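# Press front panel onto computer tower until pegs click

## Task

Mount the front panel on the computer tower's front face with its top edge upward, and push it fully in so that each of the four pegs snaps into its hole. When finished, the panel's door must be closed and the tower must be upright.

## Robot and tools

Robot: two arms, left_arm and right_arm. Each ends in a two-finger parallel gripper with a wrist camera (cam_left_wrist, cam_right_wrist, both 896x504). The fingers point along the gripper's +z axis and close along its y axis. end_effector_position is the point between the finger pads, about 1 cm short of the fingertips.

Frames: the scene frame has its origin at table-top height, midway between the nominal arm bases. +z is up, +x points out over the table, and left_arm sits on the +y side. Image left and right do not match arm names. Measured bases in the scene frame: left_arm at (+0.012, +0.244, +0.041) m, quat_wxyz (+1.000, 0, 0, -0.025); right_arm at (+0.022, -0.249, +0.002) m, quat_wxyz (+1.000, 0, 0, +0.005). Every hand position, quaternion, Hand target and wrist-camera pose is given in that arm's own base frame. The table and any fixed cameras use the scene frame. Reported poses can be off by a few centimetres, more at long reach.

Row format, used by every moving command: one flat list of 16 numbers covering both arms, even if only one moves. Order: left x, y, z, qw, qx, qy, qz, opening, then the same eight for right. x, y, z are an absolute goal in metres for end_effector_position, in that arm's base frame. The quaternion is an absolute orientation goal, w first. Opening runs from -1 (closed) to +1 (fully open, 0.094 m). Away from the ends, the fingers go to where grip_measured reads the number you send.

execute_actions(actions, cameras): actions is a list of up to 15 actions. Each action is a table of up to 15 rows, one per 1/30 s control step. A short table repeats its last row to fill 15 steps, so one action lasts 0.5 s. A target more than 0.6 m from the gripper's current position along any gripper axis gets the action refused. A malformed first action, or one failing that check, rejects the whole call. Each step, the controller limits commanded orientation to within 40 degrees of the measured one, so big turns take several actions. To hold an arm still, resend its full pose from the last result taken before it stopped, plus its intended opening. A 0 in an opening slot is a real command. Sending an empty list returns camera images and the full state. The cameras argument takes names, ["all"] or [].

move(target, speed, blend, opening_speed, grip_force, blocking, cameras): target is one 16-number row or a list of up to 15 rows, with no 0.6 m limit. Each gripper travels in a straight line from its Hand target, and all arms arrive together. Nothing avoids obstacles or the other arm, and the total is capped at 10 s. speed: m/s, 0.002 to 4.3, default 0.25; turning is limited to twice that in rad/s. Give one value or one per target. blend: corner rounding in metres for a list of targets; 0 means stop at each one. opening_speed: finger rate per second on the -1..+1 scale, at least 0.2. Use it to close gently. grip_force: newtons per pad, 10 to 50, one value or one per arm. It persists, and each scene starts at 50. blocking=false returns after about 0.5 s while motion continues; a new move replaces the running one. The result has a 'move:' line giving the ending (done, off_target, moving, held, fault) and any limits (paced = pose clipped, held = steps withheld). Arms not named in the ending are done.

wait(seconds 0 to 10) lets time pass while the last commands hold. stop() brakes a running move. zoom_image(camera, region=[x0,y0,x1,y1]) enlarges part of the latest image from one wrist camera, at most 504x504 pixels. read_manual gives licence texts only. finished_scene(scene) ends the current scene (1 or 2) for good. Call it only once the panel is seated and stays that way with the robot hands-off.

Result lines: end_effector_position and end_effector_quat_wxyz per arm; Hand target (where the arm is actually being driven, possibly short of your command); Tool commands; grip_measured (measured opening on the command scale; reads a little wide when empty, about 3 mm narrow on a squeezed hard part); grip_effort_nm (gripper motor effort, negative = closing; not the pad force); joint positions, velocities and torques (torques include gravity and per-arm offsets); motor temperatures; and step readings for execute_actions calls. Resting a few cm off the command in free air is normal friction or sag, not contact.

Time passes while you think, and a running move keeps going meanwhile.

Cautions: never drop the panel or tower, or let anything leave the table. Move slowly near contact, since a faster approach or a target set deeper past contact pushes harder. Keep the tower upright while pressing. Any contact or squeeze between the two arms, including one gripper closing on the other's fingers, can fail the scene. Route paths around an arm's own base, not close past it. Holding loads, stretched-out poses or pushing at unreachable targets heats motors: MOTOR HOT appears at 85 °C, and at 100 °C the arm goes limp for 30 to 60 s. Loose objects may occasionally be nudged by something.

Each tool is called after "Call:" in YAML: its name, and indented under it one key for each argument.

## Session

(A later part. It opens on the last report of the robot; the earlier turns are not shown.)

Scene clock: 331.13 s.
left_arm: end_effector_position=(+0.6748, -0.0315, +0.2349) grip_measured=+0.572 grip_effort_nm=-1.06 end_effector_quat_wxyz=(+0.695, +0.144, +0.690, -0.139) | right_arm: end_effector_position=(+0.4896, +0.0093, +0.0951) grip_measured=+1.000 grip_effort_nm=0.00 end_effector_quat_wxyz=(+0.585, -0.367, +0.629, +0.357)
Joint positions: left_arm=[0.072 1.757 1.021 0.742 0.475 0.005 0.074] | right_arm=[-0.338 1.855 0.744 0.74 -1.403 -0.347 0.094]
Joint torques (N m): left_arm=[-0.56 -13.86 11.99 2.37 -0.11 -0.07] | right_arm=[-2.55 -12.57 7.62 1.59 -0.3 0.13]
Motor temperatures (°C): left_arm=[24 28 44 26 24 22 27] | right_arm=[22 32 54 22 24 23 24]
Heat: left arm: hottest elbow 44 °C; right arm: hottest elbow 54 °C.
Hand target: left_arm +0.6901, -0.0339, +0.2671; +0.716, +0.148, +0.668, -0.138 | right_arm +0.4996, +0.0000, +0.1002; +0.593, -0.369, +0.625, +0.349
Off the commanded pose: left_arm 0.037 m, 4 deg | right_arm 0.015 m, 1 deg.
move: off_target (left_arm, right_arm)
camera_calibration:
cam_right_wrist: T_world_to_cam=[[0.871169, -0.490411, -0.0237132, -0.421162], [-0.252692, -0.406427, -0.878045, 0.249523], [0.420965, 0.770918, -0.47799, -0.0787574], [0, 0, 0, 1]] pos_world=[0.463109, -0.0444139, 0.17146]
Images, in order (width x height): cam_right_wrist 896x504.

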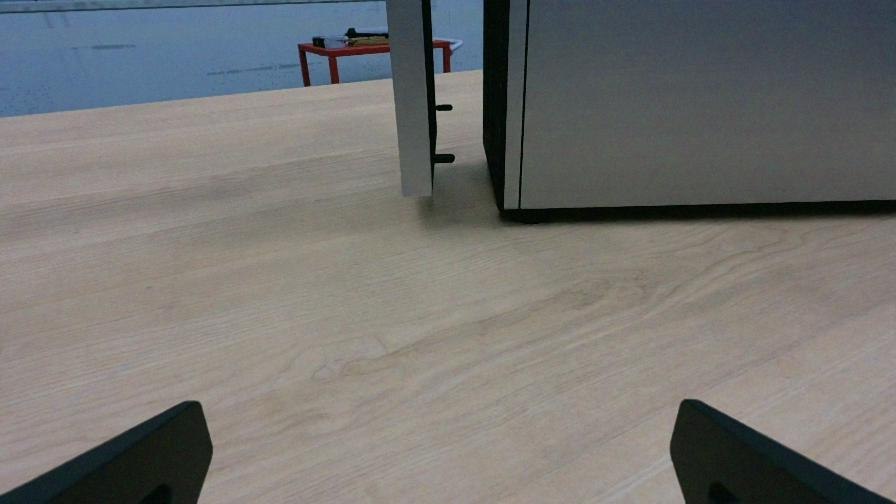

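Call:
move:
  target: [0.694,-0.031,0.248,0.7186,0.1482,0.6702,-0.1382,0.20,0.50,0.0,0.10,0.593,-0.368,0.625,0.349,1]
  speed: 0.05
  cameras: ["cam_right_wrist"]

Call:
zoom_image:
  camera: "cam_right_wrist"
  region: [330, 90, 570, 240]

Scene clock: 344.00 s.
left_arm: end_effector_position=(+0.6786, -0.0316, +0.2118) grip_measured=+0.572 grip_effort_nm=-1.06 end_effector_quat_wxyz=(+0.687, +0.142, +0.698, -0.142) | right_arm: end_effector_position=(+0.4896, +0.0093, +0.0950) grip_measured=+1.000 grip_effort_nm=0.01 end_effector_quat_wxyz=(+0.585, -0.367, +0.629, +0.357)
Joint positions: left_arm=[0.072 1.799 1.021 0.76 0.477 0.005 0.074] | right_arm=[-0.338 1.856 0.744 0.741 -1.403 -0.346 0.094]
Joint torques (N m): left_arm=[0.26 -14.45 10.93 3.37 0.07 -0.05] | right_arm=[-1.9 -12.63 7.49 1.73 -0.29 0.1]
Heat: left arm: hottest elbow 44 °C; right arm: hottest elbow 51 °C.
Hand target: left_arm +0.6912, -0.0309, +0.2479; +0.716, +0.148, +0.668, -0.138 | right_arm +0.4996, +0.0000, +0.1001; +0.593, -0.369, +0.625, +0.349
Off the commanded pose: left_arm 0.039 m, 5 deg | right_arm 0.015 m, 1 deg.
move: off_target (left_arm, right_arm)
camera_calibration:
cam_right_wrist: T_world_to_cam=[[0.87112, -0.49044, -0.024854, -0.421036], [-0.253582, -0.405918, -0.878024, 0.249892], [0.42053, 0.771167, -0.47797, -0.0786376], [0, 0, 0, 1]] pos_world=[0.463211, -0.0444147, 0.17136]
Images, in order (width x height): cam_right_wrist 896x504.

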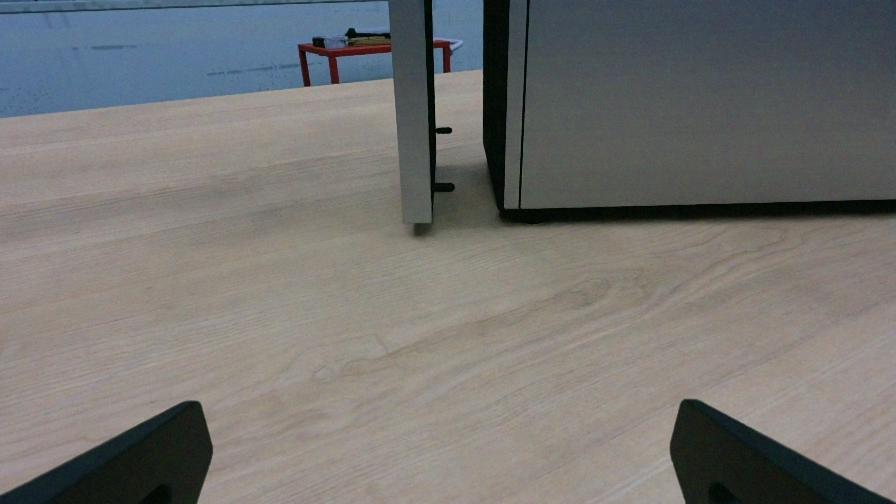

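Scaled by 2.100 from the camera's 896x504 image, which has a finer 1280x720 frame.

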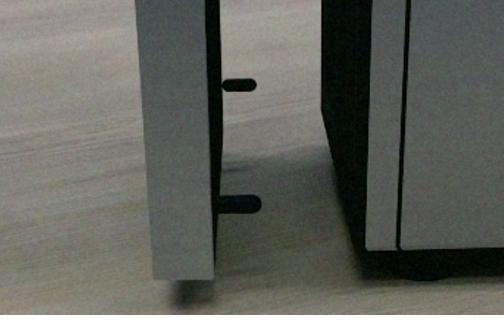

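Call:
move:
  target: [0.694,-0.031,0.258,0.7186,0.1482,0.6702,-0.1382,0.20,0.50,0.0,0.10,0.593,-0.368,0.625,0.349,1]
  speed: 0.05
  cameras: ["cam_right_wrist"]

Call:
zoom_image:
  camera: "cam_right_wrist"
  region: [330, 90, 570, 240]

Scene clock: 353.20 s.
left_arm: end_effector_position=(+0.6786, -0.0316, +0.2118) grip_measured=+0.572 grip_effort_nm=-1.06 end_effector_quat_wxyz=(+0.687, +0.142, +0.698, -0.142) | right_arm: end_effector_position=(+0.4896, +0.0093, +0.0950) grip_measured=+1.000 grip_effort_nm=0.00 end_effector_quat_wxyz=(+0.585, -0.367, +0.629, +0.357)
Joint positions: left_arm=[0.072 1.799 1.021 0.76 0.477 0.005 0.074] | right_arm=[-0.338 1.856 0.744 0.741 -1.403 -0.346 0.094]
Joint torques (N m): left_arm=[-0.38 -15.5 11.38 2.44 0.05 -0.07] | right_arm=[-2.08 -12.4 7.56 1.54 -0.29 0.1]
Heat: left arm: hottest elbow 45 °C; right arm: hottest elbow 50 °C.
Hand target: left_arm +0.6907, -0.0309, +0.2580; +0.716, +0.148, +0.668, -0.138 | right_arm +0.4996, +0.0000, +0.1001; +0.593, -0.369, +0.625, +0.349
Off the commanded pose: left_arm 0.049 m, 5 deg | right_arm 0.015 m, 1 deg.
move: off_target (left_arm, right_arm)
camera_calibration:
cam_right_wrist: T_world_to_cam=[[0.87112, -0.49044, -0.024854, -0.421036], [-0.253582, -0.405918, -0.878024, 0.249892], [0.42053, 0.771167, -0.47797, -0.0786376], [0, 0, 0, 1]] pos_world=[0.463211, -0.0444147, 0.17136]
Images, in order (width x height): cam_right_wrist 896x504.

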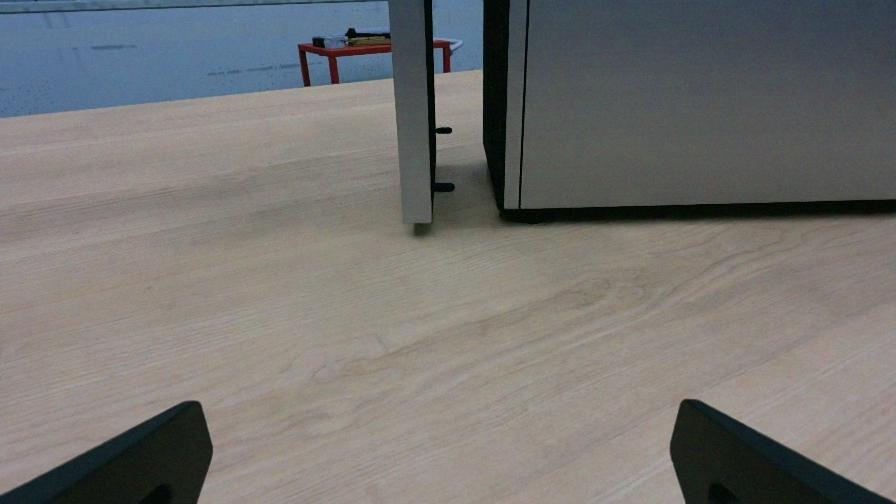

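Scaled by 2.100 from the camera's 896x504 image, which has a finer 1280x720 frame.

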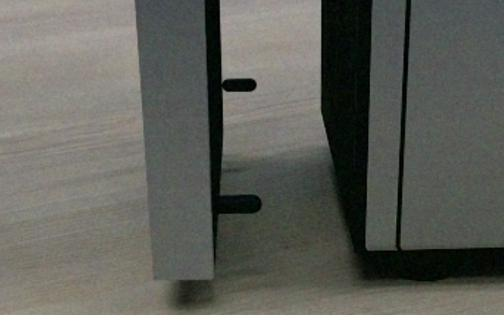

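Call:
move:
  target: [0.694,-0.031,0.264,0.7186,0.1482,0.6702,-0.1382,0.20,0.50,0.0,0.10,0.593,-0.368,0.625,0.349,1]
  speed: 0.05

Scene clock: 356.87 s.
left_arm: end_effector_position=(+0.6785, -0.0316, +0.2095) grip_measured=+0.572 grip_effort_nm=-1.06 end_effector_quat_wxyz=(+0.684, +0.141, +0.702, -0.143) | right_arm: end_effector_position=(+0.4896, +0.0093, +0.0950) grip_measured=+1.000 grip_effort_nm=0.00 end_effector_quat_wxyz=(+0.585, -0.367, +0.629, +0.357)
Joint positions: left_arm=[0.072 1.799 1.021 0.75 0.477 0.005 0.074] | right_arm=[-0.338 1.856 0.744 0.741 -1.403 -0.346 0.094]
Joint torques (N m): left_arm=[0.21 -16.67 11.52 2.35 0.08 -0.06] | right_arm=[-1.79 -12.45 7.62 1.57 -0.31 0.1]
Heat: left arm: hottest elbow 45 °C; right arm: hottest elbow 50 °C.
Hand target: left_arm +0.6900, -0.0310, +0.2639; +0.716, +0.148, +0.668, -0.138 | right_arm +0.4996, +0.0000, +0.1001; +0.593, -0.369, +0.625, +0.349
Off the commanded pose: left_arm 0.057 m, 5 deg | right_arm 0.015 m, 1 deg.
move: off_target (left_arm, right_arm)

Call:
move:
  target: [0.694,-0.031,0.269,0.7220,0.1489,0.6665,-0.1375,0.20,0.50,0.0,0.10,0.593,-0.368,0.625,0.349,1]
  speed: 0.05

Scene clock: 361.60 s.
left_arm: end_effector_position=(+0.6783, -0.0316, +0.2107) grip_measured=+0.572 grip_effort_nm=-1.06 end_effector_quat_wxyz=(+0.684, +0.141, +0.701, -0.143) | right_arm: end_effector_position=(+0.4896, +0.0093, +0.0950) grip_measured=+1.000 grip_effort_nm=0.00 end_effector_quat_wxyz=(+0.585, -0.367, +0.629, +0.357)
Joint positions: left_arm=[0.072 1.797 1.021 0.75 0.477 0.005 0.074] | right_arm=[-0.338 1.856 0.744 0.741 -1.403 -0.346 0.094]
Joint torques (N m): left_arm=[-0.03 -16.73 11.77 2.52 0.06 -0.08] | right_arm=[-1.67 -12.28 7.71 1.66 -0.32 0.08]
Motor temperatures (°C): left_arm=[24 29 45 26 24 22 27] | right_arm=[22 33 49 22 24 23 24]
Heat: left arm: hottest elbow 45 °C; right arm: hottest elbow 49 °C.
Hand target: left_arm +0.6896, -0.0310, +0.2689; +0.720, +0.149, +0.664, -0.137 | right_arm +0.4996, +0.0000, +0.1001; +0.593, -0.369, +0.625, +0.349
Off the commanded pose: left_arm 0.060 m, 6 deg | right_arm 0.015 m, 1 deg.
move: off_target (left_arm, right_arm)

J2 starts to yield now.

Call:
move:
  target: [0.694,-0.031,0.275,0.7220,0.1489,0.6665,-0.1375,0.20,0.50,0.0,0.10,0.593,-0.368,0.625,0.349,1]
  speed: 0.05
  cameras: ["cam_right_wrist"]

Call:
zoom_image:
  camera: "cam_right_wrist"
  region: [330, 90, 570, 240]

Scene clock: 368.70 s.
left_arm: end_effector_position=(+0.6789, -0.0315, +0.2181) grip_measured=+0.572 grip_effort_nm=-1.06 end_effector_quat_wxyz=(+0.686, +0.142, +0.699, -0.143) | right_arm: end_effector_position=(+0.4896, +0.0093, +0.0950) grip_measured=+1.000 grip_effort_nm=0.01 end_effector_quat_wxyz=(+0.585, -0.367, +0.629, +0.357)
Joint positions: left_arm=[0.072 1.786 1.027 0.739 0.477 0.005 0.074] | right_arm=[-0.338 1.856 0.744 0.741 -1.403 -0.346 0.094]
Joint torques (N m): left_arm=[0.26 -16.5 11.77 2.28 0.06 -0.09] | right_arm=[-1.79 -11.93 7.5 1.58 -0.28 0.09]
Heat: left arm: hottest elbow 45 °C; right arm: hottest elbow 48 °C.
Hand target: left_arm +0.6897, -0.0310, +0.2749; +0.720, +0.149, +0.664, -0.137 | right_arm +0.4996, +0.0000, +0.1001; +0.593, -0.369, +0.625, +0.349
Off the commanded pose: left_arm 0.059 m, 6 deg | right_arm 0.015 m, 1 deg.
move: off_target (left_arm, right_arm)
camera_calibration:
cam_right_wrist: T_world_to_cam=[[0.87112, -0.49044, -0.024854, -0.421036], [-0.253582, -0.405918, -0.878024, 0.249892], [0.42053, 0.771167, -0.47797, -0.0786376], [0, 0, 0, 1]] pos_world=[0.463211, -0.0444147, 0.17136]
Images, in order (width x height): cam_right_wrist 896x504.

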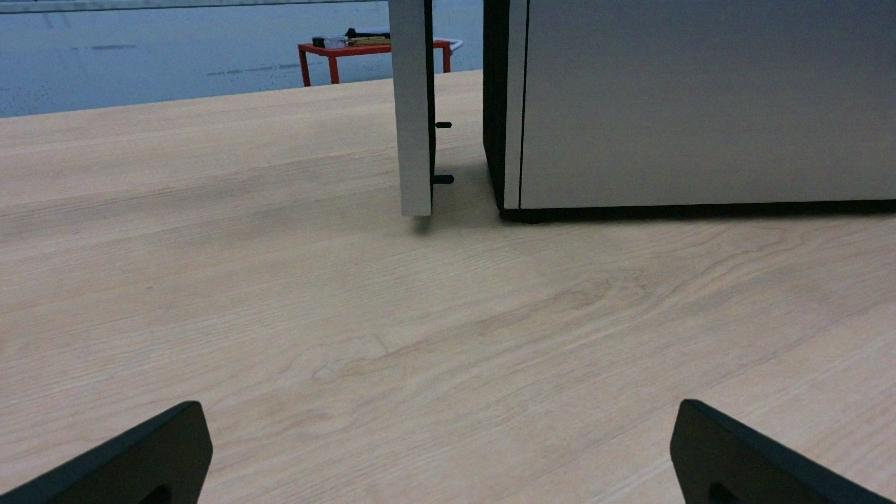

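Scaled by 2.100 from the camera's 896x504 image, which has a finer 1280x720 frame.

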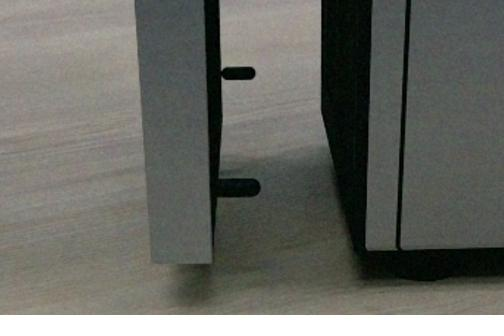

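Call:
move:
  target: [0.717,-0.042,0.262,0.7220,0.1489,0.6665,-0.1375,0.20,0.50,0.0,0.10,0.593,-0.368,0.625,0.349,1]
  speed: 0.05
  cameras: ["cam_right_wrist"]

Call:
zoom_image:
  camera: "cam_right_wrist"
  region: [350, 90, 590, 240]

Scene clock: 377.23 s.
left_arm: end_effector_position=(+0.6995, -0.0390, +0.2248) grip_measured=+0.572 grip_effort_nm=-1.06 end_effector_quat_wxyz=(+0.695, +0.144, +0.691, -0.140) | right_arm: end_effector_position=(+0.4896, +0.0093, +0.0950) grip_measured=+1.000 grip_effort_nm=0.00 end_effector_quat_wxyz=(+0.585, -0.367, +0.629, +0.357)
Joint positions: left_arm=[0.055 1.825 1.09 0.739 0.458 0.005 0.074] | right_arm=[-0.338 1.856 0.744 0.741 -1.403 -0.346 0.094]
Joint torques (N m): left_arm=[-0.03 -15.03 11.88 2.56 -0.09 -0.05] | right_arm=[-1.67 -12.34 7.56 1.58 -0.29 0.08]
Heat: left arm: hottest elbow 45 °C; right arm: hottest elbow 48 °C.
Hand target: left_arm +0.7137, -0.0418, +0.2621; +0.720, +0.148, +0.664, -0.137 | right_arm +0.4996, +0.0000, +0.1001; +0.593, -0.369, +0.625, +0.349
Off the commanded pose: left_arm 0.041 m, 4 deg | right_arm 0.015 m, 1 deg.
move: off_target (left_arm, right_arm)
camera_calibration:
cam_right_wrist: T_world_to_cam=[[0.87112, -0.49044, -0.024854, -0.421036], [-0.253582, -0.405918, -0.878024, 0.249892], [0.42053, 0.771167, -0.47797, -0.0786376], [0, 0, 0, 1]] pos_world=[0.463211, -0.0444147, 0.17136]
Images, in order (width x height): cam_right_wrist 896x504.

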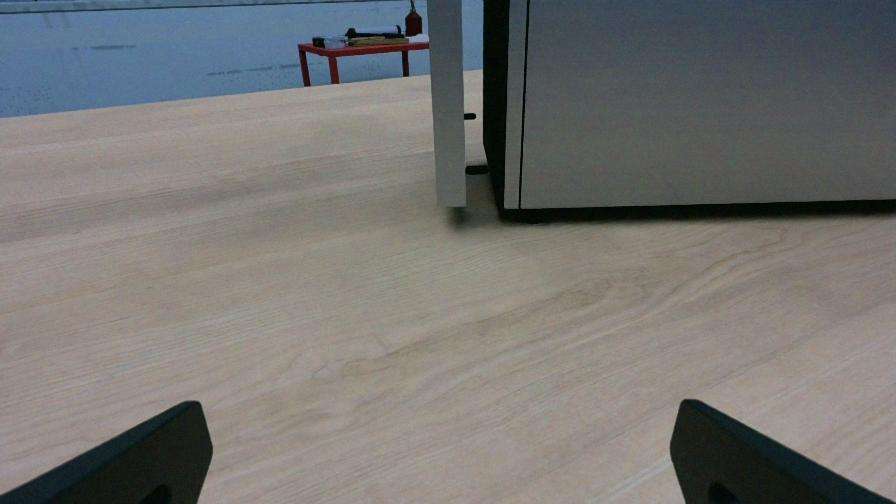

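Scaled by 2.100 from the camera's 896x504 image, which has a finer 1280x720 frame.

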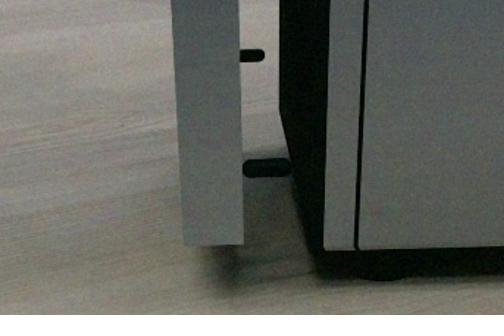

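Call:
move:
  target:
    - [0.717,-0.042,0.256,0.7220,0.1489,0.6665,-0.1375,0.20,0.46,0.03,0.35,0.604,-0.295,0.695,0.257,1]
    - [0.717,-0.042,0.256,0.7220,0.1489,0.6665,-0.1375,0.20,0.46,0.03,0.62,0.604,-0.295,0.695,0.257,1]
  speed: 0.25
  cameras: ["cam_right_wrist"]

Call:
zoom_image:
  camera: "cam_right_wrist"
  region: [320, 120, 500, 270]

Call:
zoom_image:
  camera: "cam_right_wrist"
  region: [340, 350, 500, 504]

Scene clock: 393.73 s.
left_arm: end_effector_position=(+0.7001, -0.0390, +0.2207) grip_measured=+0.572 grip_effort_nm=-1.06 end_effector_quat_wxyz=(+0.692, +0.143, +0.693, -0.140) | right_arm: end_effector_position=(+0.4630, +0.0229, +0.5920) grip_measured=+1.000 grip_effort_nm=0.00 end_effector_quat_wxyz=(+0.589, -0.275, +0.710, +0.270)
Joint positions: left_arm=[0.055 1.831 1.09 0.739 0.458 0.005 0.074] | right_arm=[-0.283 1.157 1.531 -0.706 -1.058 -0.233 0.094]
Joint torques (N m): left_arm=[-0.26 -14.8 11.63 3.06 -0.1 -0.07] | right_arm=[-0.97 -8.35 15.25 0.81 -0.07 -0.19]
Heat: left arm: hottest elbow 46 °C; right arm: hottest elbow 48 °C.
Hand target: left_arm +0.7139, -0.0418, +0.2561; +0.720, +0.148, +0.664, -0.137 | right_arm +0.4584, +0.0299, +0.6189; +0.604, -0.295, +0.694, +0.257
Off the commanded pose: left_arm 0.039 m, 5 deg | right_arm 0.029 m, 4 deg.
move: off_target (left_arm, right_arm)
camera_calibration:
cam_right_wrist: T_world_to_cam=[[0.695959, -0.715458, -0.0613297, -0.271047], [-0.43993, -0.357316, -0.823885, 0.738182], [0.567541, 0.600371, -0.563429, 0.146022], [0, 0, 0, 1]] pos_world=[0.430513, -0.0178251, 0.673827]
Images, in order (width x height): cam_right_wrist 896x504.

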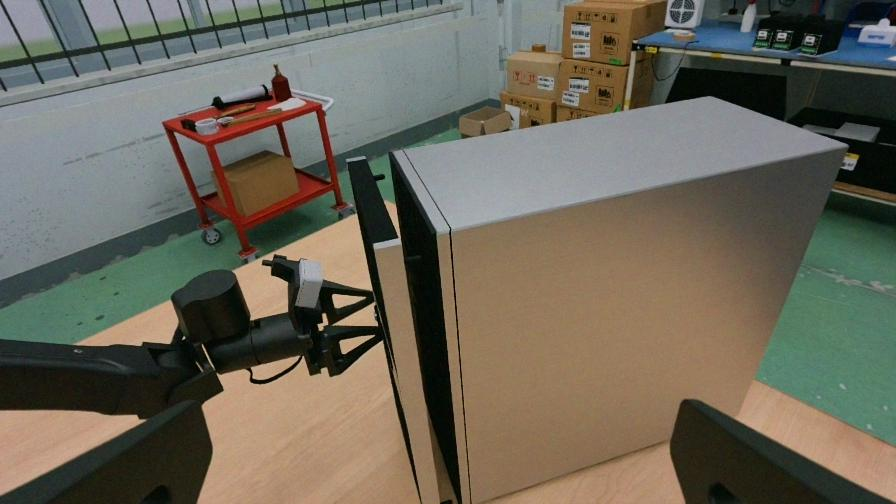

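Scaled by 2.800 from the camera's 896x504 image, which has a finer 1280x720 frame.

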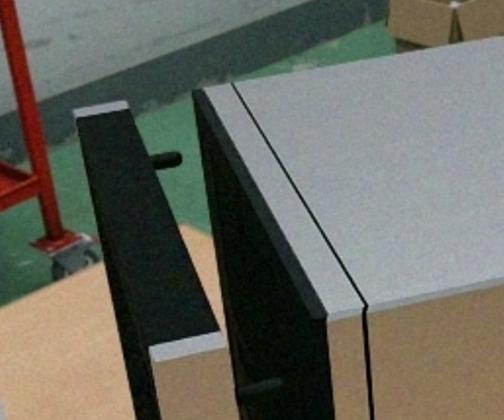

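Scaled by 3.150 from the camera's 896x504 image, which has a finer 1280x720 frame.

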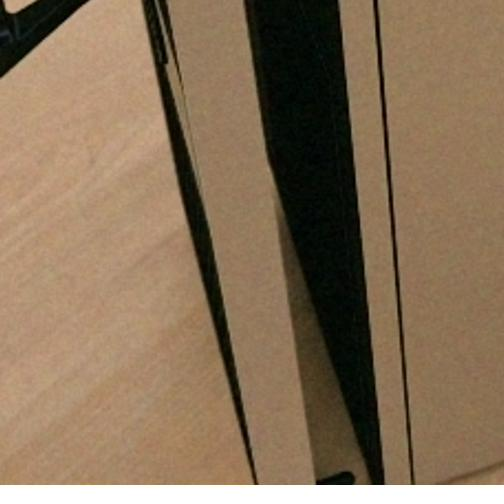

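Call:
move:
  target: [0.730,-0.0475,0.256,0.7175,0.1447,0.6679,-0.1347,0.20,0.46,0.03,0.62,0.604,-0.295,0.695,0.257,1]
  speed: 0.03
  cameras: ["cam_right_wrist"]

Call:
zoom_image:
  camera: "cam_right_wrist"
  region: [320, 120, 500, 270]

Call:
zoom_image:
  camera: "cam_right_wrist"
  region: [340, 350, 500, 504]

Scene clock: 414.27 s.
left_arm: end_effector_position=(+0.7090, -0.0426, +0.2221) grip_measured=+0.571 grip_effort_nm=-1.06 end_effector_quat_wxyz=(+0.694, +0.141, +0.692, -0.137) | right_arm: end_effector_position=(+0.4630, +0.0229, +0.5920) grip_measured=+1.000 grip_effort_nm=0.00 end_effector_quat_wxyz=(+0.589, -0.275, +0.710, +0.269)
Joint positions: left_arm=[0.045 1.846 1.116 0.732 0.441 0.005 0.074] | right_arm=[-0.283 1.157 1.531 -0.706 -1.058 -0.233 0.094]
Joint torques (N m): left_arm=[-0.32 -14.8 12.55 2.45 -0.31 -0.04] | right_arm=[-0.91 -7.3 15.01 0.8 -0.1 -0.22]
Heat: left arm: hottest elbow 47 °C; right arm: hottest elbow 53 °C.
Hand target: left_arm +0.7263, -0.0474, +0.2563; +0.718, +0.145, +0.668, -0.135 | right_arm +0.4584, +0.0299, +0.6190; +0.604, -0.295, +0.694, +0.257
Off the commanded pose: left_arm 0.040 m, 4 deg | right_arm 0.029 m, 4 deg.
move: off_target (left_arm, right_arm)
camera_calibration:
cam_right_wrist: T_world_to_cam=[[0.696032, -0.715418, -0.0609588, -0.271327], [-0.439678, -0.357561, -0.823913, 0.738088], [0.567646, 0.600272, -0.563428, 0.145974], [0, 0, 0, 1]] pos_world=[0.430513, -0.0178248, 0.673827]
Images, in order (width x height): cam_right_wrist 896x504.

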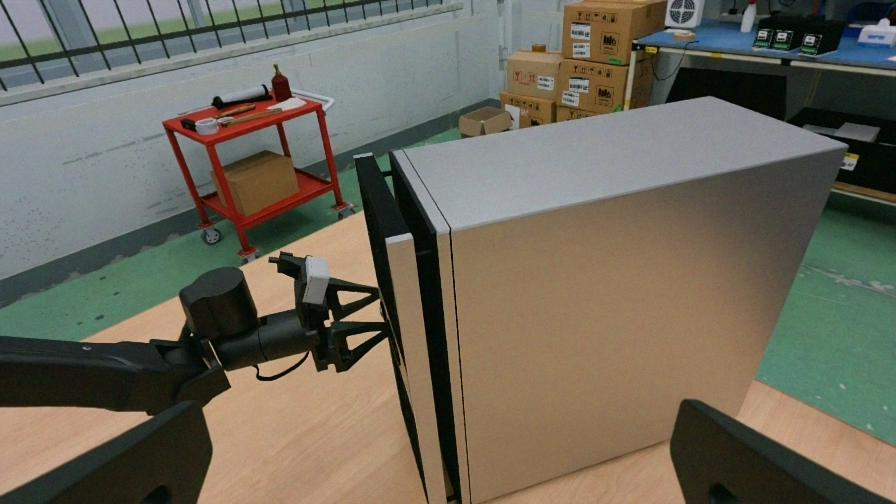

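Scaled by 2.800 from the camera's 896x504 image, which has a finer 1280x720 frame.

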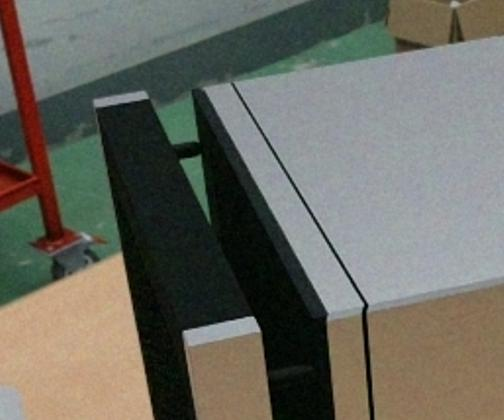

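Scaled by 3.150 from the camera's 896x504 image, which has a finer 1280x720 frame.

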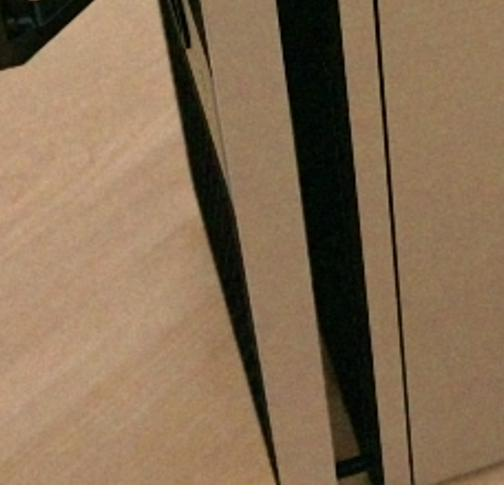

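Call:
move:
  target: [0.728,-0.0465,0.249,0.7175,0.1447,0.6679,-0.1347,0.20,0.46,0.03,0.62,0.604,-0.295,0.695,0.257,1]
  speed: 0.03
  cameras: ["cam_right_wrist"]

Call:
zoom_image:
  camera: "cam_right_wrist"
  region: [320, 120, 500, 270]

Scene clock: 424.67 s.
left_arm: end_effector_position=(+0.7095, -0.0431, +0.2167) grip_measured=+0.571 grip_effort_nm=-1.06 end_effector_quat_wxyz=(+0.691, +0.141, +0.695, -0.139) | right_arm: end_effector_position=(+0.4630, +0.0229, +0.5920) grip_measured=+1.000 grip_effort_nm=0.00 end_effector_quat_wxyz=(+0.589, -0.275, +0.710, +0.269)
Joint positions: left_arm=[0.045 1.854 1.116 0.732 0.444 0.005 0.074] | right_arm=[-0.283 1.157 1.531 -0.706 -1.058 -0.233 0.094]
Joint torques (N m): left_arm=[-0.32 -14.68 11.7 2.99 -0.38 -0.04] | right_arm=[-0.21 -8.06 15.15 0.85 -0.08 -0.21]
Motor temperatures (°C): left_arm=[24 30 46 26 24 22 28] | right_arm=[22 32 55 22 24 23 24]
Heat: left arm: hottest elbow 46 °C; right arm: hottest elbow 55 °C.
Hand target: left_arm +0.7249, -0.0464, +0.2490; +0.717, +0.145, +0.668, -0.135 | right_arm +0.4584, +0.0299, +0.6190; +0.604, -0.295, +0.694, +0.257
Off the commanded pose: left_arm 0.037 m, 4 deg | right_arm 0.029 m, 4 deg.
move: off_target (left_arm, right_arm)
camera_calibration:
cam_right_wrist: T_world_to_cam=[[0.696032, -0.715418, -0.0609588, -0.271327], [-0.439678, -0.357561, -0.823913, 0.738088], [0.567646, 0.600272, -0.563428, 0.145974], [0, 0, 0, 1]] pos_world=[0.430513, -0.0178248, 0.673827]
Images, in order (width x height): cam_right_wrist 896x504.

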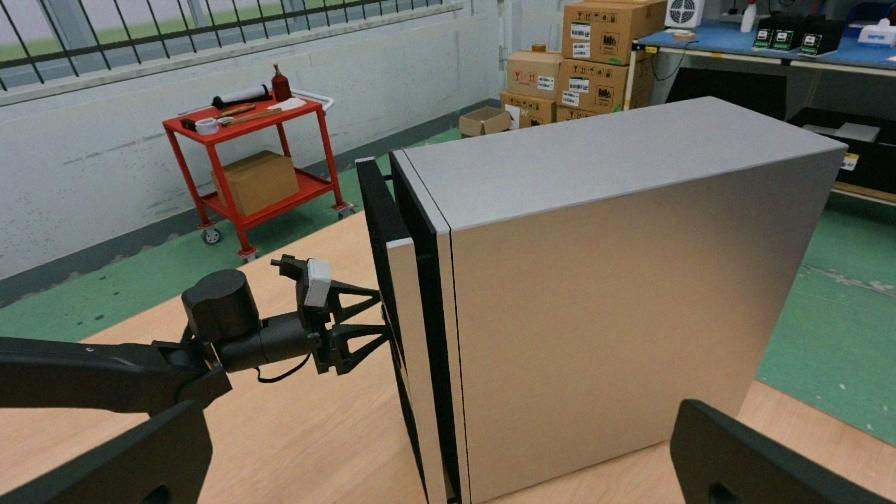

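Scaled by 2.800 from the camera's 896x504 image, which has a finer 1280x720 frame.

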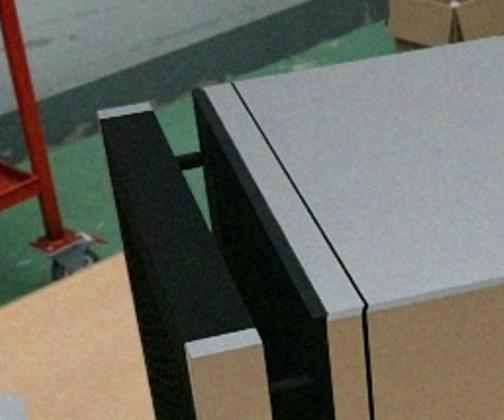

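Call:
move:
  target: [0.741,-0.0525,0.252,0.7175,0.1447,0.6679,-0.1347,0.20,0.46,0.03,0.62,0.604,-0.295,0.695,0.257,1]
  speed: 0.03
  cameras: ["cam_right_wrist"]

Call:
zoom_image:
  camera: "cam_right_wrist"
  region: [320, 120, 500, 270]

Call:
zoom_image:
  camera: "cam_right_wrist"
  region: [340, 350, 500, 504]

Scene clock: 431.87 s.
left_arm: end_effector_position=(+0.7110, -0.0438, +0.2171) grip_measured=+0.571 grip_effort_nm=-1.06 end_effector_quat_wxyz=(+0.692, +0.143, +0.694, -0.140) | right_arm: end_effector_position=(+0.4630, +0.0229, +0.5920) grip_measured=+1.000 grip_effort_nm=0.00 end_effector_quat_wxyz=(+0.589, -0.275, +0.710, +0.269)
Joint positions: left_arm=[0.045 1.858 1.122 0.732 0.448 0.005 0.074] | right_arm=[-0.283 1.157 1.531 -0.706 -1.058 -0.233 0.094]
Joint torques (N m): left_arm=[-1.14 -13.86 14.01 2.32 -1.04 -0.07] | right_arm=[-0.73 -7.88 15.16 0.83 -0.11 -0.18]
Motor temperatures (°C): left_arm=[24 29 46 26 24 22 28] | right_arm=[22 32 56 22 24 23 24]
Heat: left arm: hottest elbow 46 °C; right arm: hottest elbow 56 °C.
Hand target: left_arm +0.7352, -0.0525, +0.2526; +0.718, +0.144, +0.668, -0.135 | right_arm +0.4584, +0.0299, +0.6190; +0.604, -0.295, +0.694, +0.257
Off the commanded pose: left_arm 0.047 m, 4 deg | right_arm 0.029 m, 4 deg.
move: off_target (left_arm, right_arm)
camera_calibration:
cam_right_wrist: T_world_to_cam=[[0.696032, -0.715418, -0.0609588, -0.271327], [-0.439678, -0.357561, -0.823913, 0.738088], [0.567646, 0.600272, -0.563428, 0.145974], [0, 0, 0, 1]] pos_world=[0.430513, -0.0178248, 0.673827]
Images, in order (width x height): cam_right_wrist 896x504.

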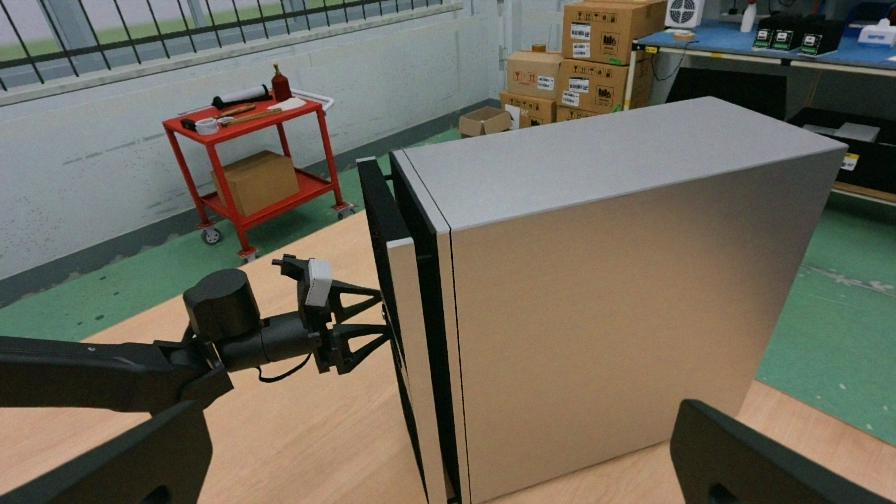

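Scaled by 2.800 from the camera's 896x504 image, which has a finer 1280x720 frame.

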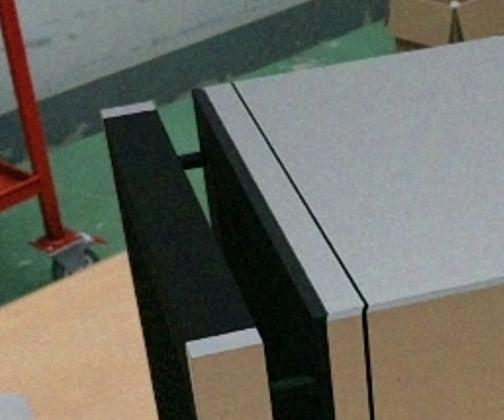

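Scaled by 3.150 from the camera's 896x504 image, which has a finer 1280x720 frame.

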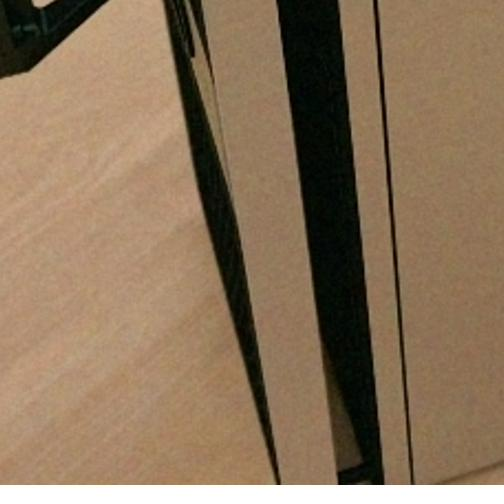

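Call:
move:
  target:
    - [0.738,-0.051,0.257,0.7175,0.1447,0.6679,-0.1347,0.20,0.46,0.03,0.62,0.604,-0.295,0.695,0.257,1]
    - [0.745,-0.0545,0.257,0.7175,0.1447,0.6679,-0.1347,0.20,0.46,0.03,0.62,0.604,-0.295,0.695,0.257,1]
  speed: 0.03
  cameras: ["cam_right_wrist"]

Call:
zoom_image:
  camera: "cam_right_wrist"
  region: [320, 120, 500, 270]

Scene clock: 440.00 s.
left_arm: end_effector_position=(+0.7115, -0.0439, +0.2167) grip_measured=+0.571 grip_effort_nm=-1.06 end_effector_quat_wxyz=(+0.691, +0.143, +0.695, -0.141) | right_arm: end_effector_position=(+0.4630, +0.0229, +0.5920) grip_measured=+1.000 grip_effort_nm=0.00 end_effector_quat_wxyz=(+0.589, -0.275, +0.710, +0.269)
Joint positions: left_arm=[0.045 1.858 1.124 0.727 0.449 0.005 0.074] | right_arm=[-0.283 1.157 1.531 -0.706 -1.058 -0.233 0.094]
Joint torques (N m): left_arm=[-1.67 -14.04 14.76 1.87 -1.23 -0.07] | right_arm=[-0.26 -7.59 15.23 0.85 -0.1 -0.18]
Motor temperatures (°C): left_arm=[24 29 47 26 25 22 28] | right_arm=[22 32 57 22 24 23 24]
Heat: left arm: hottest elbow 47 °C; right arm: hottest elbow 57 °C.
Hand target: left_arm +0.7379, -0.0545, +0.2576; +0.718, +0.144, +0.668, -0.136 | right_arm +0.4584, +0.0299, +0.6190; +0.604, -0.295, +0.694, +0.257
Off the commanded pose: left_arm 0.053 m, 4 deg | right_arm 0.029 m, 4 deg.
move: off_target (left_arm, right_arm)
camera_calibration:
cam_right_wrist: T_world_to_cam=[[0.696032, -0.715418, -0.0609588, -0.271327], [-0.439678, -0.357561, -0.823913, 0.738088], [0.567646, 0.600272, -0.563428, 0.145974], [0, 0, 0, 1]] pos_world=[0.430513, -0.0178248, 0.673827]
Images, in order (width x height): cam_right_wrist 896x504.

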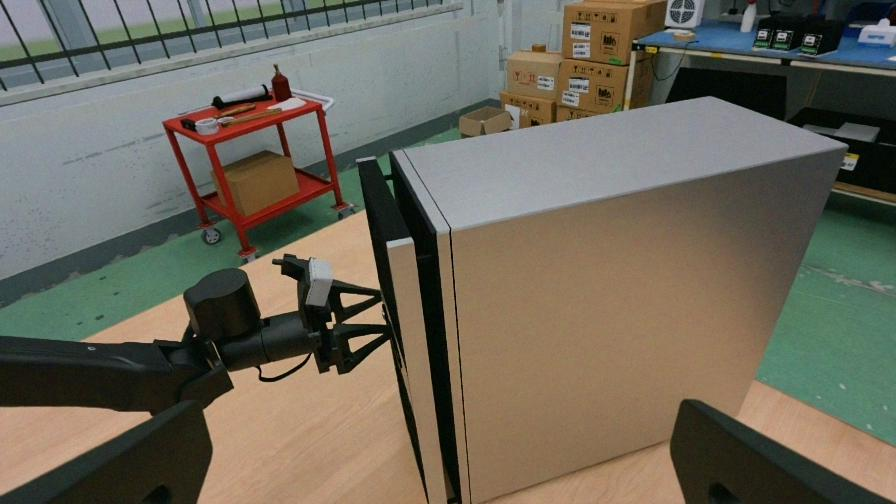

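Scaled by 2.800 from the camera's 896x504 image, which has a finer 1280x720 frame.

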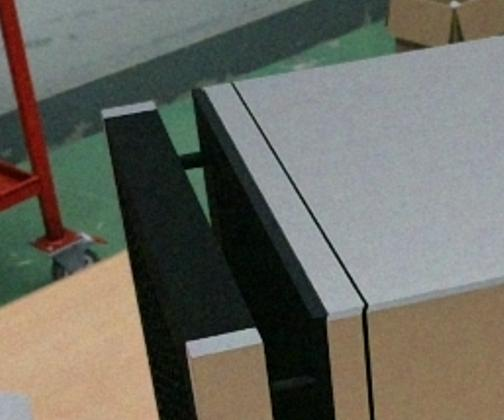

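Call:
move:
  target:
    - [0.718,-0.0415,0.266,0.7175,0.1447,0.6679,-0.1347,0.20,0.46,0.03,0.62,0.604,-0.295,0.695,0.257,1]
  speed: 0.03
  cameras: ["cam_right_wrist"]

Call:
zoom_image:
  camera: "cam_right_wrist"
  region: [320, 120, 500, 270]

Scene clock: 471.33 s.
left_arm: end_effector_position=(+0.7109, -0.0435, +0.2176) grip_measured=+0.571 grip_effort_nm=-1.06 end_effector_quat_wxyz=(+0.690, +0.145, +0.695, -0.142) | right_arm: end_effector_position=(+0.4630, +0.0229, +0.5920) grip_measured=+1.000 grip_effort_nm=0.00 end_effector_quat_wxyz=(+0.589, -0.275, +0.710, +0.269)
Joint positions: left_arm=[0.047 1.855 1.124 0.721 0.454 0.007 0.074] | right_arm=[-0.283 1.157 1.531 -0.706 -1.058 -0.233 0.094]
Joint torques (N m): left_arm=[0.32 -18.32 10.07 2.32 -0.4 -0.07] | right_arm=[0.03 -8.23 15.09 0.87 -0.1 -0.23]
Motor temperatures (°C): left_arm=[24 29 51 26 26 22 28] | right_arm=[22 31 60 22 24 23 24]
Heat: left arm: hottest elbow 51 °C; right arm: hottest elbow 60 °C.
Hand target: left_arm +0.7158, -0.0417, +0.2658; +0.718, +0.145, +0.668, -0.135 | right_arm +0.4584, +0.0299, +0.6190; +0.604, -0.295, +0.694, +0.257
Off the commanded pose: left_arm 0.049 m, 5 deg | right_arm 0.029 m, 4 deg.
move: off_target (left_arm, right_arm)
camera_calibration:
cam_right_wrist: T_world_to_cam=[[0.696032, -0.715418, -0.0609588, -0.271327], [-0.439678, -0.357561, -0.823913, 0.738088], [0.567646, 0.600272, -0.563428, 0.145974], [0, 0, 0, 1]] pos_world=[0.430513, -0.0178248, 0.673827]
Images, in order (width x height): cam_right_wrist 896x504.

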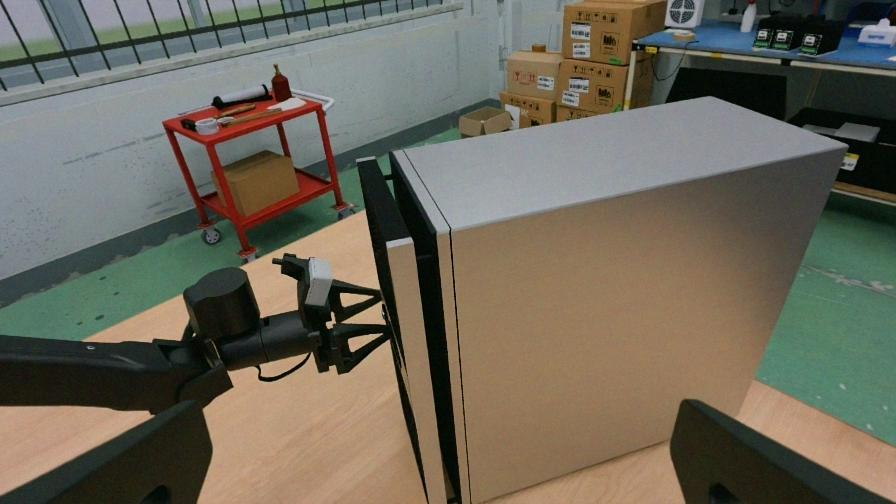

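Scaled by 2.800 from the camera's 896x504 image, which has a finer 1280x720 frame.

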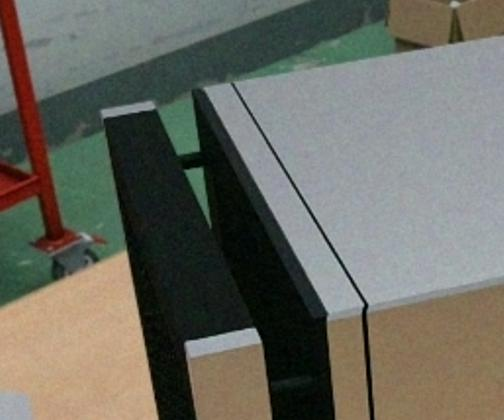

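Call:
move:
  target:
    - [0.712,-0.0385,0.272,0.7175,0.1447,0.6679,-0.1347,0.20,0.46,0.03,0.62,0.604,-0.295,0.695,0.257,1]
  speed: 0.02
  cameras: ["cam_right_wrist"]

Call:
zoom_image:
  camera: "cam_right_wrist"
  region: [320, 120, 500, 270]

Scene clock: 477.47 s.
left_arm: end_effector_position=(+0.7089, -0.0431, +0.2306) grip_measured=+0.571 grip_effort_nm=-1.06 end_effector_quat_wxyz=(+0.694, +0.145, +0.691, -0.140) | right_arm: end_effector_position=(+0.4630, +0.0229, +0.5920) grip_measured=+1.000 grip_effort_nm=0.00 end_effector_quat_wxyz=(+0.589, -0.275, +0.710, +0.269)
Joint positions: left_arm=[0.047 1.833 1.124 0.712 0.453 0.007 0.074] | right_arm=[-0.283 1.157 1.531 -0.706 -1.058 -0.233 0.094]
Joint torques (N m): left_arm=[0.56 -17.85 9.4 2.35 -0.07 -0.08] | right_arm=[-0.44 -8.06 15.09 0.79 -0.12 -0.17]
Motor temperatures (°C): left_arm=[24 29 50 26 25 22 28] | right_arm=[22 31 60 22 24 23 24]
Heat: left arm: hottest elbow 50 °C; right arm: hottest elbow 60 °C.
Hand target: left_arm +0.7108, -0.0387, +0.2716; +0.717, +0.145, +0.668, -0.135 | right_arm +0.4584, +0.0299, +0.6190; +0.604, -0.295, +0.694, +0.257
Off the commanded pose: left_arm 0.042 m, 4 deg | right_arm 0.029 m, 4 deg.
move: off_target (left_arm, right_arm)
camera_calibration:
cam_right_wrist: T_world_to_cam=[[0.696032, -0.715418, -0.0609588, -0.271327], [-0.439678, -0.357561, -0.823913, 0.738088], [0.567646, 0.600272, -0.563428, 0.145974], [0, 0, 0, 1]] pos_world=[0.430513, -0.0178248, 0.673827]
Images, in order (width x height): cam_right_wrist 896x504.

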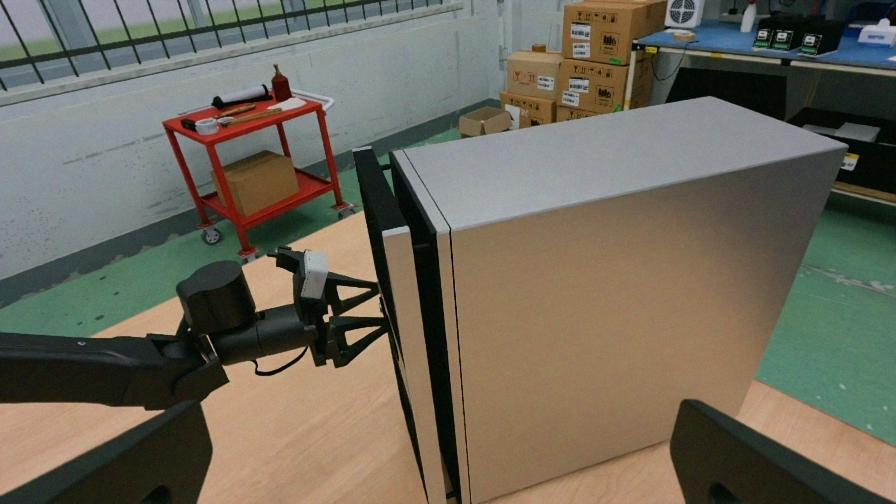

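Scaled by 2.800 from the camera's 896x504 image, which has a finer 1280x720 frame.

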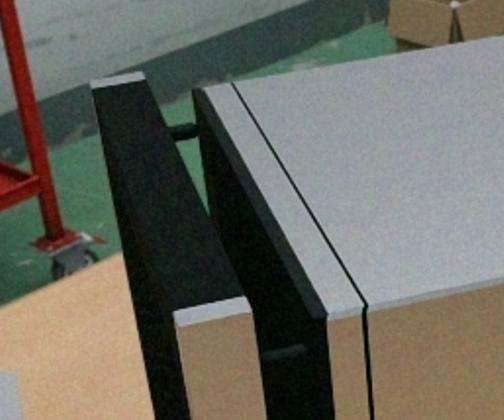

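Call:
move:
  target:
    - [0.715,-0.0395,0.255,0.7175,0.1447,0.6679,-0.1347,0.20,0.46,0.03,0.62,0.604,-0.295,0.695,0.257,1]
  speed: 0.02
  cameras: ["cam_right_wrist"]

Call:
zoom_image:
  camera: "cam_right_wrist"
  region: [320, 120, 500, 270]

Scene clock: 484.17 s.
left_arm: end_effector_position=(+0.7089, -0.0431, +0.2317) grip_measured=+0.571 grip_effort_nm=-1.06 end_effector_quat_wxyz=(+0.696, +0.146, +0.689, -0.139) | right_arm: end_effector_position=(+0.4630, +0.0229, +0.5920) grip_measured=+1.000 grip_effort_nm=0.00 end_effector_quat_wxyz=(+0.589, -0.275, +0.710, +0.269)
Joint positions: left_arm=[0.047 1.833 1.124 0.716 0.453 0.007 0.074] | right_arm=[-0.283 1.157 1.531 -0.706 -1.058 -0.233 0.094]
Joint torques (N m): left_arm=[0.21 -14.92 9.16 3.47 -0.15 -0.08] | right_arm=[-0.09 -7.94 15.13 0.64 -0.12 -0.16]
Motor temperatures (°C): left_arm=[24 30 49 26 25 22 28] | right_arm=[22 31 60 22 24 23 24]
Heat: left arm: hottest elbow 49 °C; right arm: hottest elbow 60 °C.
Hand target: left_arm +0.7140, -0.0396, +0.2549; +0.717, +0.145, +0.668, -0.135 | right_arm +0.4584, +0.0299, +0.6190; +0.604, -0.295, +0.694, +0.257
Off the commanded pose: left_arm 0.024 m, 4 deg | right_arm 0.029 m, 4 deg.
move: off_target (left_arm, right_arm)
camera_calibration:
cam_right_wrist: T_world_to_cam=[[0.696032, -0.715418, -0.0609588, -0.271327], [-0.439678, -0.357561, -0.823913, 0.738088], [0.567646, 0.600272, -0.563428, 0.145974], [0, 0, 0, 1]] pos_world=[0.430513, -0.0178248, 0.673827]
Images, in order (width x height): cam_right_wrist 896x504.

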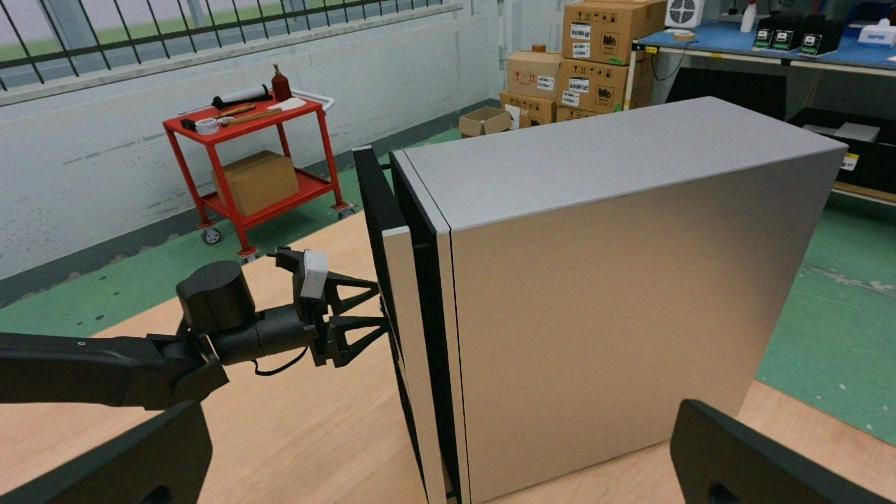

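Scaled by 2.800 from the camera's 896x504 image, which has a finer 1280x720 frame.

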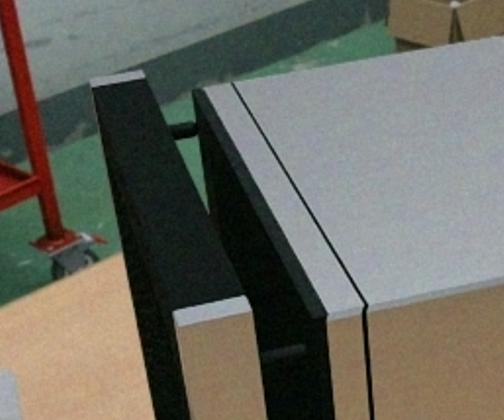

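Call:
move:
  target:
    - [0.718,-0.041,0.245,0.7175,0.1447,0.6679,-0.1347,0.20,0.46,0.03,0.62,0.604,-0.295,0.695,0.257,1]
    - [0.718,-0.041,0.24,0.7175,0.1447,0.6679,-0.1347,0.20,0.46,0.03,0.62,0.604,-0.295,0.695,0.257,1]
  speed: 0.02

Scene clock: 490.33 s.
left_arm: end_effector_position=(+0.7108, -0.0432, +0.2240) grip_measured=+0.571 grip_effort_nm=-1.06 end_effector_quat_wxyz=(+0.699, +0.147, +0.686, -0.139) | right_arm: end_effector_position=(+0.4630, +0.0229, +0.5920) grip_measured=+1.000 grip_effort_nm=0.01 end_effector_quat_wxyz=(+0.589, -0.275, +0.710, +0.269)
Joint positions: left_arm=[0.047 1.854 1.124 0.746 0.454 0.007 0.074] | right_arm=[-0.283 1.157 1.531 -0.706 -1.058 -0.233 0.094]
Joint torques (N m): left_arm=[-0.09 -14.8 8.99 3.67 -0.36 -0.09] | right_arm=[-0.26 -7.71 15.25 0.9 -0.08 -0.2]
Motor temperatures (°C): left_arm=[24 30 48 26 25 22 28] | right_arm=[22 31 61 22 24 23 24]
Heat: left arm: hottest elbow 48 °C; right arm: hottest elbow 61 °C.
Hand target: left_arm +0.7172, -0.0411, +0.2401; +0.717, +0.145, +0.668, -0.135 | right_arm +0.4584, +0.0299, +0.6190; +0.604, -0.295, +0.694, +0.257
Off the commanded pose: left_arm 0.018 m, 3 deg | right_arm 0.029 m, 4 deg.
move: off_target (left_arm, right_arm)

Call:
move:
  target:
    - [0.718,-0.041,0.237,0.7087,0.1437,0.6784,-0.1357,0.20,0.46,0.03,0.62,0.604,-0.295,0.695,0.257,1]
  speed: 0.02
  cameras: ["cam_right_wrist"]

Call:
zoom_image:
  camera: "cam_right_wrist"
  region: [320, 120, 500, 270]

Scene clock: 496.87 s.
left_arm: end_effector_position=(+0.7107, -0.0432, +0.2229) grip_measured=+0.571 grip_effort_nm=-1.06 end_effector_quat_wxyz=(+0.697, +0.147, +0.688, -0.139) | right_arm: end_effector_position=(+0.4630, +0.0229, +0.5920) grip_measured=+1.000 grip_effort_nm=0.00 end_effector_quat_wxyz=(+0.589, -0.275, +0.710, +0.269)
Joint positions: left_arm=[0.047 1.854 1.124 0.744 0.454 0.007 0.074] | right_arm=[-0.283 1.157 1.531 -0.706 -1.058 -0.233 0.094]
Joint torques (N m): left_arm=[0.21 -15.09 9.21 2.39 -0.41 -0.04] | right_arm=[-0.38 -8.12 15.16 0.73 -0.1 -0.2]
Motor temperatures (°C): left_arm=[24 30 48 26 25 22 28] | right_arm=[22 31 61 22 24 23 24]
Heat: left arm: hottest elbow 48 °C; right arm: hottest elbow 61 °C.
Hand target: left_arm +0.7175, -0.0411, +0.2371; +0.708, +0.144, +0.678, -0.136 | right_arm +0.4584, +0.0299, +0.6190; +0.604, -0.295, +0.694, +0.257
Off the commanded pose: left_arm 0.016 m, 2 deg | right_arm 0.029 m, 4 deg.
move: off_target (left_arm, right_arm)
camera_calibration:
cam_right_wrist: T_world_to_cam=[[0.696032, -0.715418, -0.0609588, -0.271327], [-0.439678, -0.357561, -0.823913, 0.738088], [0.567646, 0.600272, -0.563428, 0.145974], [0, 0, 0, 1]] pos_world=[0.430513, -0.0178248, 0.673827]
Images, in order (width x height): cam_right_wrist 896x504.

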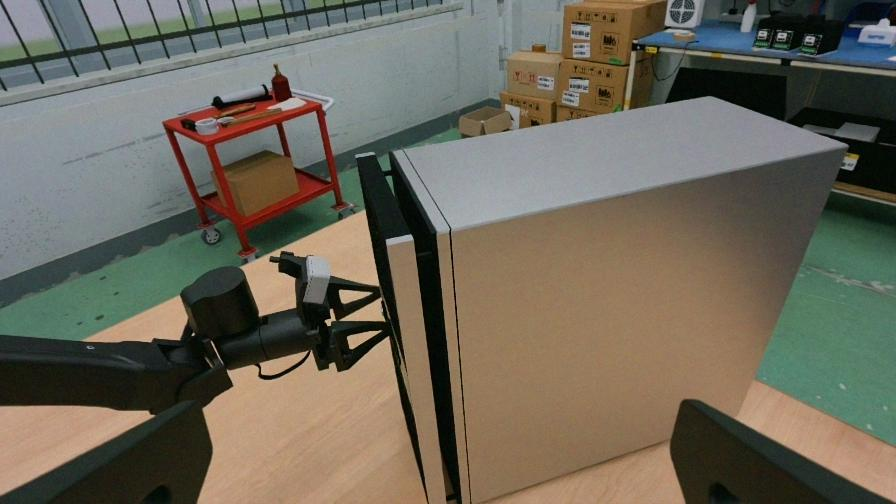

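Scaled by 2.800 from the camera's 896x504 image, which has a finer 1280x720 frame.

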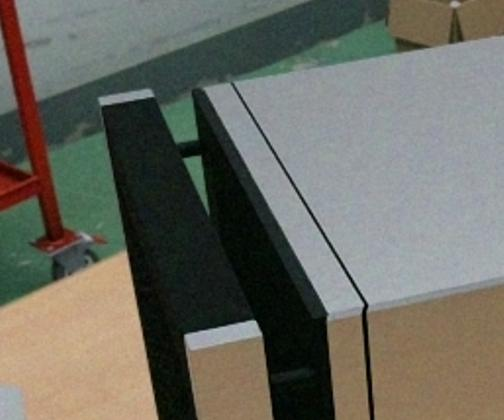

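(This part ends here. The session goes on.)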